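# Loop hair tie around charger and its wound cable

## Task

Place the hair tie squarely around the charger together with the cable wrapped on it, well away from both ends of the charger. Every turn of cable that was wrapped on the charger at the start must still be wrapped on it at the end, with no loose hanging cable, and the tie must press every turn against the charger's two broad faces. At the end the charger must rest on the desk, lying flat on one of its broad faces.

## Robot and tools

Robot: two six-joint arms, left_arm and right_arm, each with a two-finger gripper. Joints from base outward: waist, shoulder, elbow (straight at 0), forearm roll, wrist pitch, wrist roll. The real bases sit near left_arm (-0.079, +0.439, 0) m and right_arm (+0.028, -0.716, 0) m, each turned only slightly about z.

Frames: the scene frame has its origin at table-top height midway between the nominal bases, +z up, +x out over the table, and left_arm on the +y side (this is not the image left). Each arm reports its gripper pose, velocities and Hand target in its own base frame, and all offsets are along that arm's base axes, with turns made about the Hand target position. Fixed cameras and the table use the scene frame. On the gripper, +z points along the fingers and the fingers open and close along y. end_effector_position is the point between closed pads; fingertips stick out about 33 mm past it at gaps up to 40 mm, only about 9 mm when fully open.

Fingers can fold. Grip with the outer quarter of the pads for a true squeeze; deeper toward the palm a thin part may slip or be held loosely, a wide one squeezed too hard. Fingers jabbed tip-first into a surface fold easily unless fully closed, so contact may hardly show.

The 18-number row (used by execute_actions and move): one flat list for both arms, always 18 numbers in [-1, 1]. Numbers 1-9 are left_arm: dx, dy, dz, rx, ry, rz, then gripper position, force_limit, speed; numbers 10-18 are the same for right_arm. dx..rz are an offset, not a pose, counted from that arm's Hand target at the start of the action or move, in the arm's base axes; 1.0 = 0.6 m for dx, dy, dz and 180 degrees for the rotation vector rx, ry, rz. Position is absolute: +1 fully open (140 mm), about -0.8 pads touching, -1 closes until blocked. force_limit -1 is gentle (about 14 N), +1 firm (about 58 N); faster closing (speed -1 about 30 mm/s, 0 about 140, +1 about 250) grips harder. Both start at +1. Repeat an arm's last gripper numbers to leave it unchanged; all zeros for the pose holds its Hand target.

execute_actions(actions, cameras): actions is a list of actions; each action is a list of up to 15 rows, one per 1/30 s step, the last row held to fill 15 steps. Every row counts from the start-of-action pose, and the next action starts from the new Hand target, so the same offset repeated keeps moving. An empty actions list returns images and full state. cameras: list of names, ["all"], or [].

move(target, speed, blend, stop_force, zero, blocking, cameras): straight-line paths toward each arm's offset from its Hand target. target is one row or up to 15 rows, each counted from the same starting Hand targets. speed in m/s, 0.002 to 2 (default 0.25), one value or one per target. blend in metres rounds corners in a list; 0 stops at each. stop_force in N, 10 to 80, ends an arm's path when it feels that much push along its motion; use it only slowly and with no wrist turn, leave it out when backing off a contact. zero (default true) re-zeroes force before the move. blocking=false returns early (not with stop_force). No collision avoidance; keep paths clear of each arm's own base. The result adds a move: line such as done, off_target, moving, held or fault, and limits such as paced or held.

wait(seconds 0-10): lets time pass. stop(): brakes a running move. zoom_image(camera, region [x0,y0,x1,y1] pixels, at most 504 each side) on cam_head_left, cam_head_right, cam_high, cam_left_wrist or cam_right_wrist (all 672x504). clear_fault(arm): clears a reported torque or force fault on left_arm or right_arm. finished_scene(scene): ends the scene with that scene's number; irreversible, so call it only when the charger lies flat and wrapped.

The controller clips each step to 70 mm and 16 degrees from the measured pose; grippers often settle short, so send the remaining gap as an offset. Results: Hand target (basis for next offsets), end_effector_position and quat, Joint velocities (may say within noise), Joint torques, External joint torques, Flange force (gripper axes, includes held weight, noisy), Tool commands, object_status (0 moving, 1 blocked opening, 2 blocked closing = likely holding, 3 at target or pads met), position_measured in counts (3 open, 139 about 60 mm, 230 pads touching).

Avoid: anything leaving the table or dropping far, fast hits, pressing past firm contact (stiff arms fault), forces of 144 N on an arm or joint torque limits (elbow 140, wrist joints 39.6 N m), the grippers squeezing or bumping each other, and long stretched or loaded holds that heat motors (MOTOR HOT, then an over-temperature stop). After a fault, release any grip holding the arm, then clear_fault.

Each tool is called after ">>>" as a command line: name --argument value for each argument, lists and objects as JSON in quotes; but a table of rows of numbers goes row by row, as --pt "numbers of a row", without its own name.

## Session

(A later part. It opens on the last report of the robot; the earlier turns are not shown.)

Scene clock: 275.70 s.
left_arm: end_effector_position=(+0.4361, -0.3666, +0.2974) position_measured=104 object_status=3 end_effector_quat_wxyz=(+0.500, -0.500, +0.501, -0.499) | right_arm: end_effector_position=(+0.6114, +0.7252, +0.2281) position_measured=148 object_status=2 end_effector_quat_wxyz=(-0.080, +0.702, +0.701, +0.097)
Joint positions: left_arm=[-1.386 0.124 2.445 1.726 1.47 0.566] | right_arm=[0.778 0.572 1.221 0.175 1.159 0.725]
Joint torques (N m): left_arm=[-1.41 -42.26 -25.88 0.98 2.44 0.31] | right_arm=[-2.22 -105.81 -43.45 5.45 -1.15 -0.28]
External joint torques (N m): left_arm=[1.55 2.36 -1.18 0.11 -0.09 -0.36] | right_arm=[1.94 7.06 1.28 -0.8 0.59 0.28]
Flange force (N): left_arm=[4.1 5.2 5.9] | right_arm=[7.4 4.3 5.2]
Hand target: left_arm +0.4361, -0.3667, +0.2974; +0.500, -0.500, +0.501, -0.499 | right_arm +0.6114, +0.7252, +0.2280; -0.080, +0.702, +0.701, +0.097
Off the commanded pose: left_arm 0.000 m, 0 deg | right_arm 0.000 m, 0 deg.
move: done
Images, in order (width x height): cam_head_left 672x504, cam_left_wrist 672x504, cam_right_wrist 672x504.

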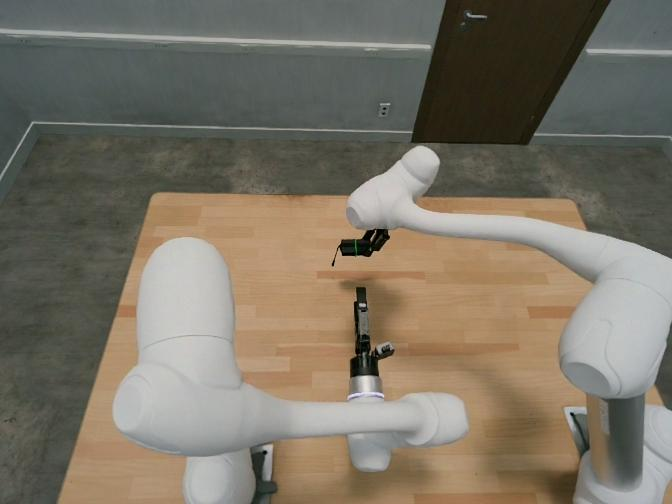

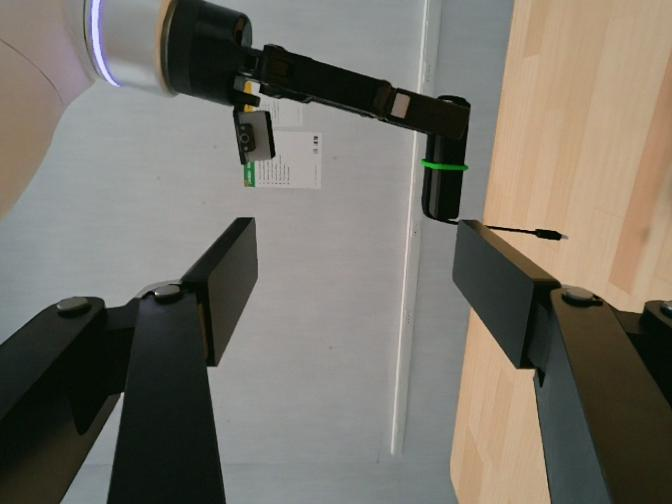

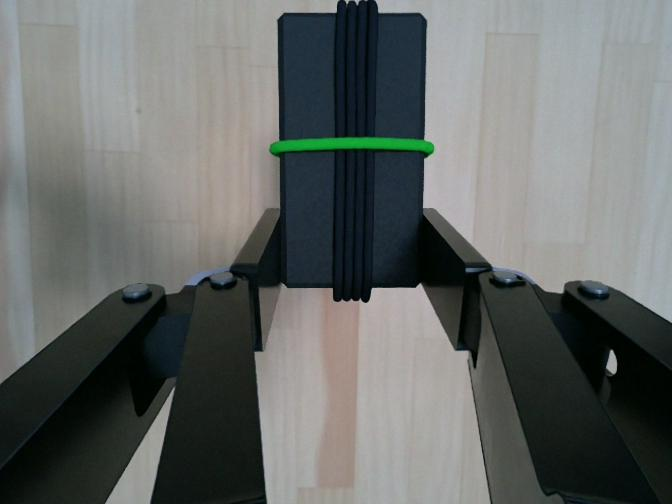

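>>> move --pt "0 0 0 0 0 0 0.2 0 -1 0 0.05 -0.15 0 0 0 -1 -0.2 -1" --pt "0 0 0 0 0 0 0.2 0 -1 0 -0.15 -0.28 0 0 0 -1 -0.2 -1" --speed 0.08

>>> move --target '[0,0,0,0,0,0,0.2,0,-1,0,-0.01,-0.05,0,0,0,-1,-0.2,-1]' --speed 0.012 --stop_force 10 --cameras '["cam_high","cam_head_left","cam_right_wrist"]'

>>> zoom_image --camera "cam_high" --region '[290, 180, 430, 270]'

>>> zoom_image --camera "cam_head_left" --region '[300, 220, 440, 320]'

Scene clock: 287.53 s.
left_arm: end_effector_position=(+0.4361, -0.3667, +0.2974) position_measured=104 object_status=3 end_effector_quat_wxyz=(+0.500, -0.500, +0.501, -0.499) | right_arm: end_effector_position=(+0.6114, +0.6352, +0.0601) position_measured=148 object_status=2 end_effector_quat_wxyz=(-0.080, +0.702, +0.701, +0.097)
Joint positions: left_arm=[-1.386 0.124 2.445 1.726 1.47 0.566] | right_arm=[0.699 0.579 1.536 0.232 0.859 0.565]
Joint torques (N m): left_arm=[-1.29 -42.17 -26.21 0.94 2.48 0.29] | right_arm=[-2.08 -100.93 -38.63 4.82 -0.97 -0.3]
External joint torques (N m): left_arm=[1.18 2.34 -0.88 0.19 -0.14 -0.33] | right_arm=[1.91 6.43 1.21 -0.74 0.5 0.3]
Flange force (N): left_arm=[3.7 5.3 5.0] | right_arm=[5.2 3.0 6.7]
Hand target: left_arm +0.4361, -0.3667, +0.2974; +0.500, -0.500, +0.501, -0.499 | right_arm +0.6114, +0.6352, +0.0600; -0.080, +0.702, +0.701, +0.097
Off the commanded pose: left_arm 0.000 m, 0 deg | right_arm 0.000 m, 0 deg.
move: done

Scene clock: 289.80 s.
left_arm: end_effector_position=(+0.4361, -0.3667, +0.2974) position_measured=104 object_status=3 end_effector_quat_wxyz=(+0.500, -0.500, +0.501, -0.499) | right_arm: end_effector_position=(+0.6114, +0.6312, +0.0404) position_measured=148 object_status=2 end_effector_quat_wxyz=(-0.080, +0.702, +0.701, +0.097)
Joint positions: left_arm=[-1.386 0.124 2.445 1.726 1.47 0.566] | right_arm=[0.696 0.592 1.555 0.24 0.828 0.551]
Joint torques (N m): left_arm=[-1.57 -42.06 -26.1 1 2.48 0.27] | right_arm=[-0.28 -86 -30.45 4.34 -0.66 -0.28]
External joint torques (N m): left_arm=[1.57 2.23 -0.98 0.12 -0.14 -0.32] | right_arm=[0.11 -8.88 -6.02 -0.38 0.22 0.28]
Flange force (N): left_arm=[3.6 4.9 5.8] | right_arm=[5.0 1.8 -11.1]
Hand target: left_arm +0.4361, -0.3667, +0.2974; +0.500, -0.500, +0.501, -0.499 | right_arm +0.6114, +0.6312, +0.0404; -0.080, +0.702, +0.701, +0.097 (not the last commanded pose)
Off the commanded pose: left_arm 0.000 m, 0 deg | right_arm 0.011 m, 0 deg.
move: contact (right_arm)
Images, in order (width x height): cam_head_left 672x504, cam_high 672x504, cam_right_wrist 672x504.

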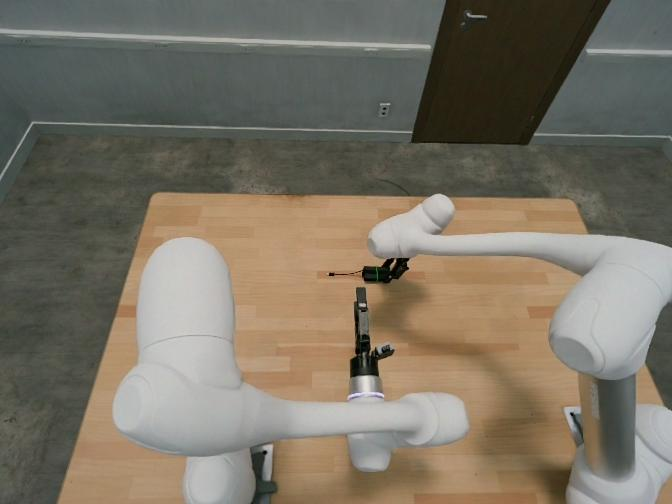

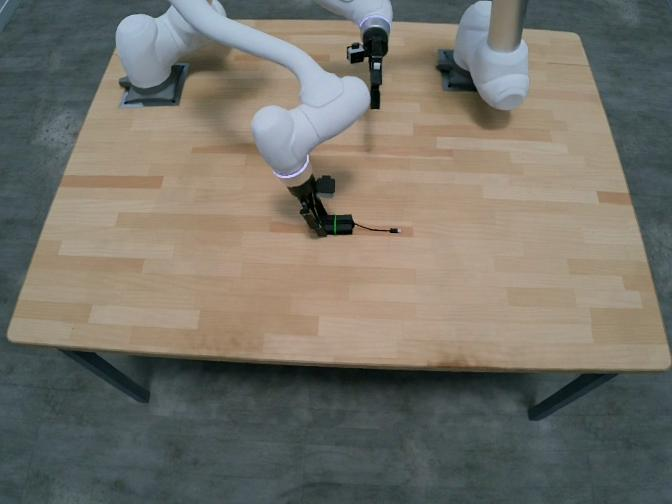

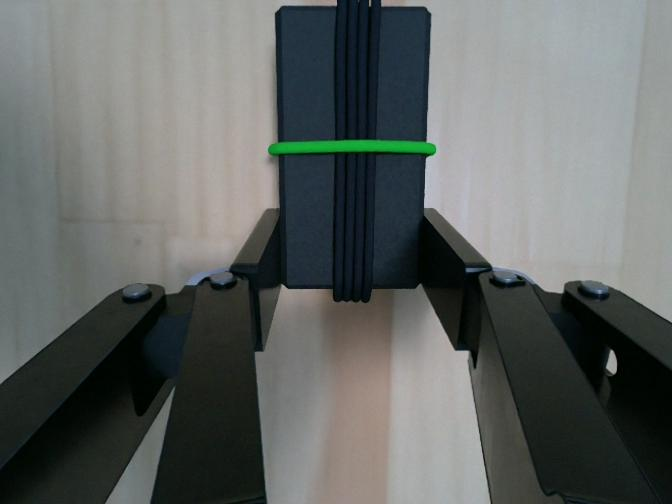

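Scaled by 3.600.

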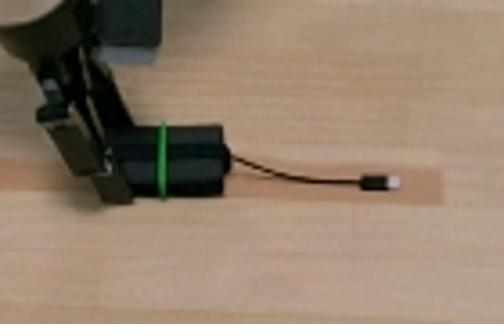

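Scaled by 3.600.

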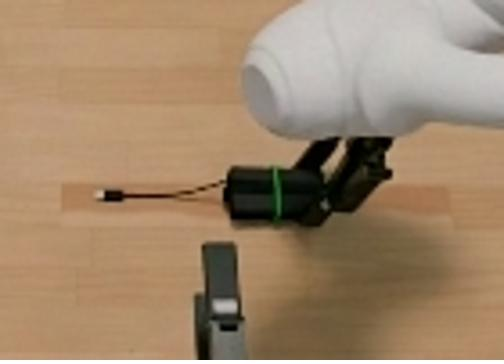

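Great. Release and retreat.

>>> move --pt "0 0 0 0 0 0 0.2 0 -1 0 0 0.0005 0 0 0 0.15 -0.2 -1" --pt "0 0 0 0 0 0 0.2 0 -1 0 -0.05 0.2 0 0 0 0.15 -0.2 -1" --speed '[0.03,0.08]' --cameras '["cam_high","cam_head_left","cam_right_wrist"]'

>>> zoom_image --camera "cam_high" --region '[290, 180, 430, 270]'

>>> zoom_image --camera "cam_right_wrist" --region '[230, 0, 480, 250]'

Scene clock: 296.30 s.
left_arm: end_effector_position=(+0.4361, -0.3667, +0.2974) position_measured=104 object_status=3 end_effector_quat_wxyz=(+0.500, -0.500, +0.501, -0.499) | right_arm: end_effector_position=(+0.6114, +0.6012, +0.1603) position_measured=110 object_status=3 end_effector_quat_wxyz=(-0.080, +0.702, +0.701, +0.097)
Joint positions: left_arm=[-1.386 0.124 2.445 1.726 1.47 0.566] | right_arm=[0.667 0.472 1.507 0.216 0.997 0.567]
Joint torques (N m): left_arm=[-1.44 -42.1 -26.18 0.95 2.47 0.25] | right_arm=[-2.04 -90.36 -39.12 4.92 -0.72 -0.28]
External joint torques (N m): left_arm=[1.42 2.11 -0.91 0.16 -0.12 -0.3] | right_arm=[1.94 2.94 -0.58 -0.54 0.27 0.28]
Flange force (N): left_arm=[3.4 4.7 5.5] | right_arm=[5.8 2.8 2.3]
Hand target: left_arm +0.4361, -0.3667, +0.2974; +0.500, -0.500, +0.501, -0.499 | right_arm +0.6114, +0.6012, +0.1604; -0.080, +0.702, +0.701, +0.097
Off the commanded pose: left_arm 0.000 m, 0 deg | right_arm 0.000 m, 0 deg.
move: done
Images, in order (width x height): cam_head_left 672x504, cam_high 672x504, cam_right_wrist 672x504.

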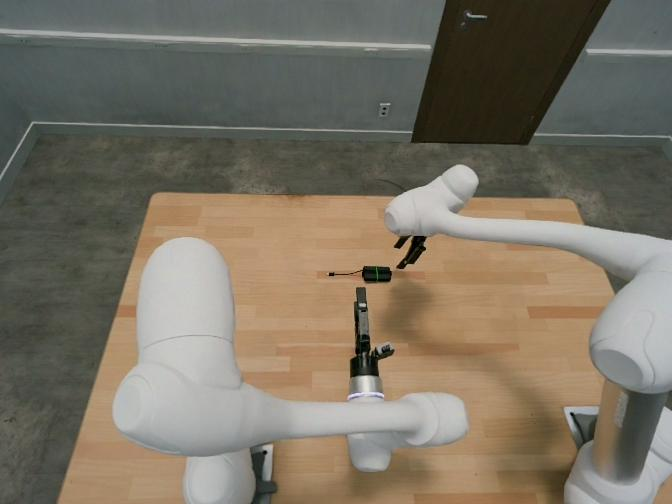

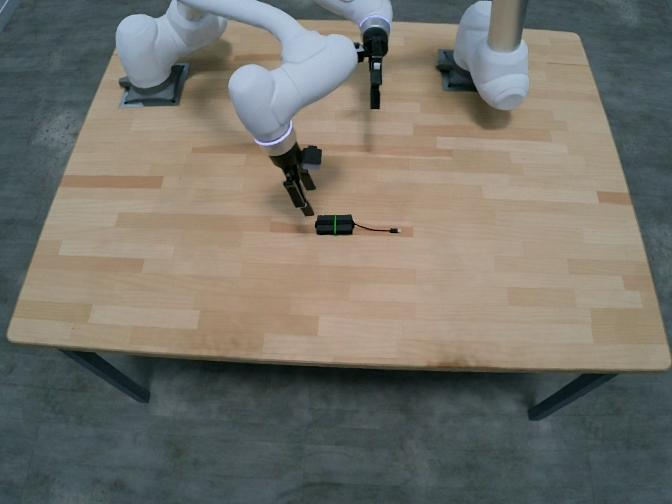

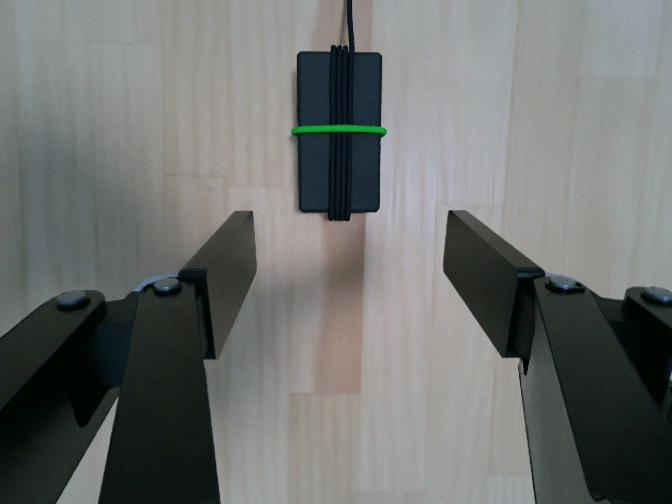

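Scaled by 3.600.

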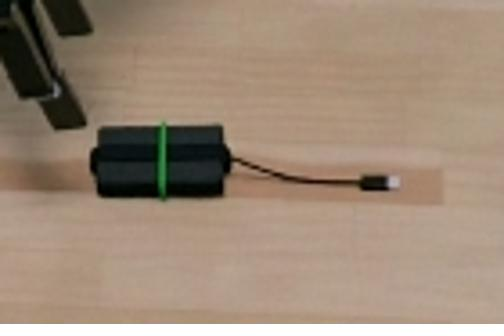

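Scaled by 2.016.

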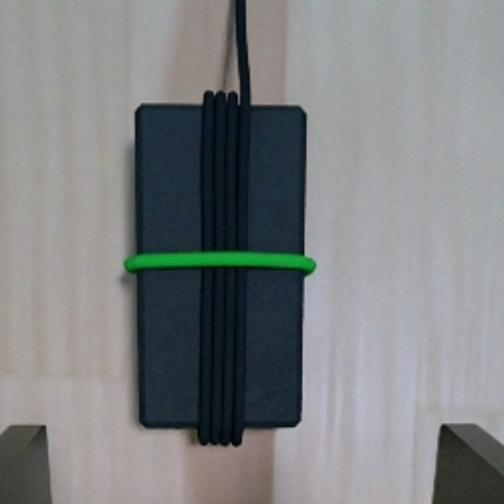

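Perfect.

>>> finished_scene --scene 2

The scene is finished: the task was done.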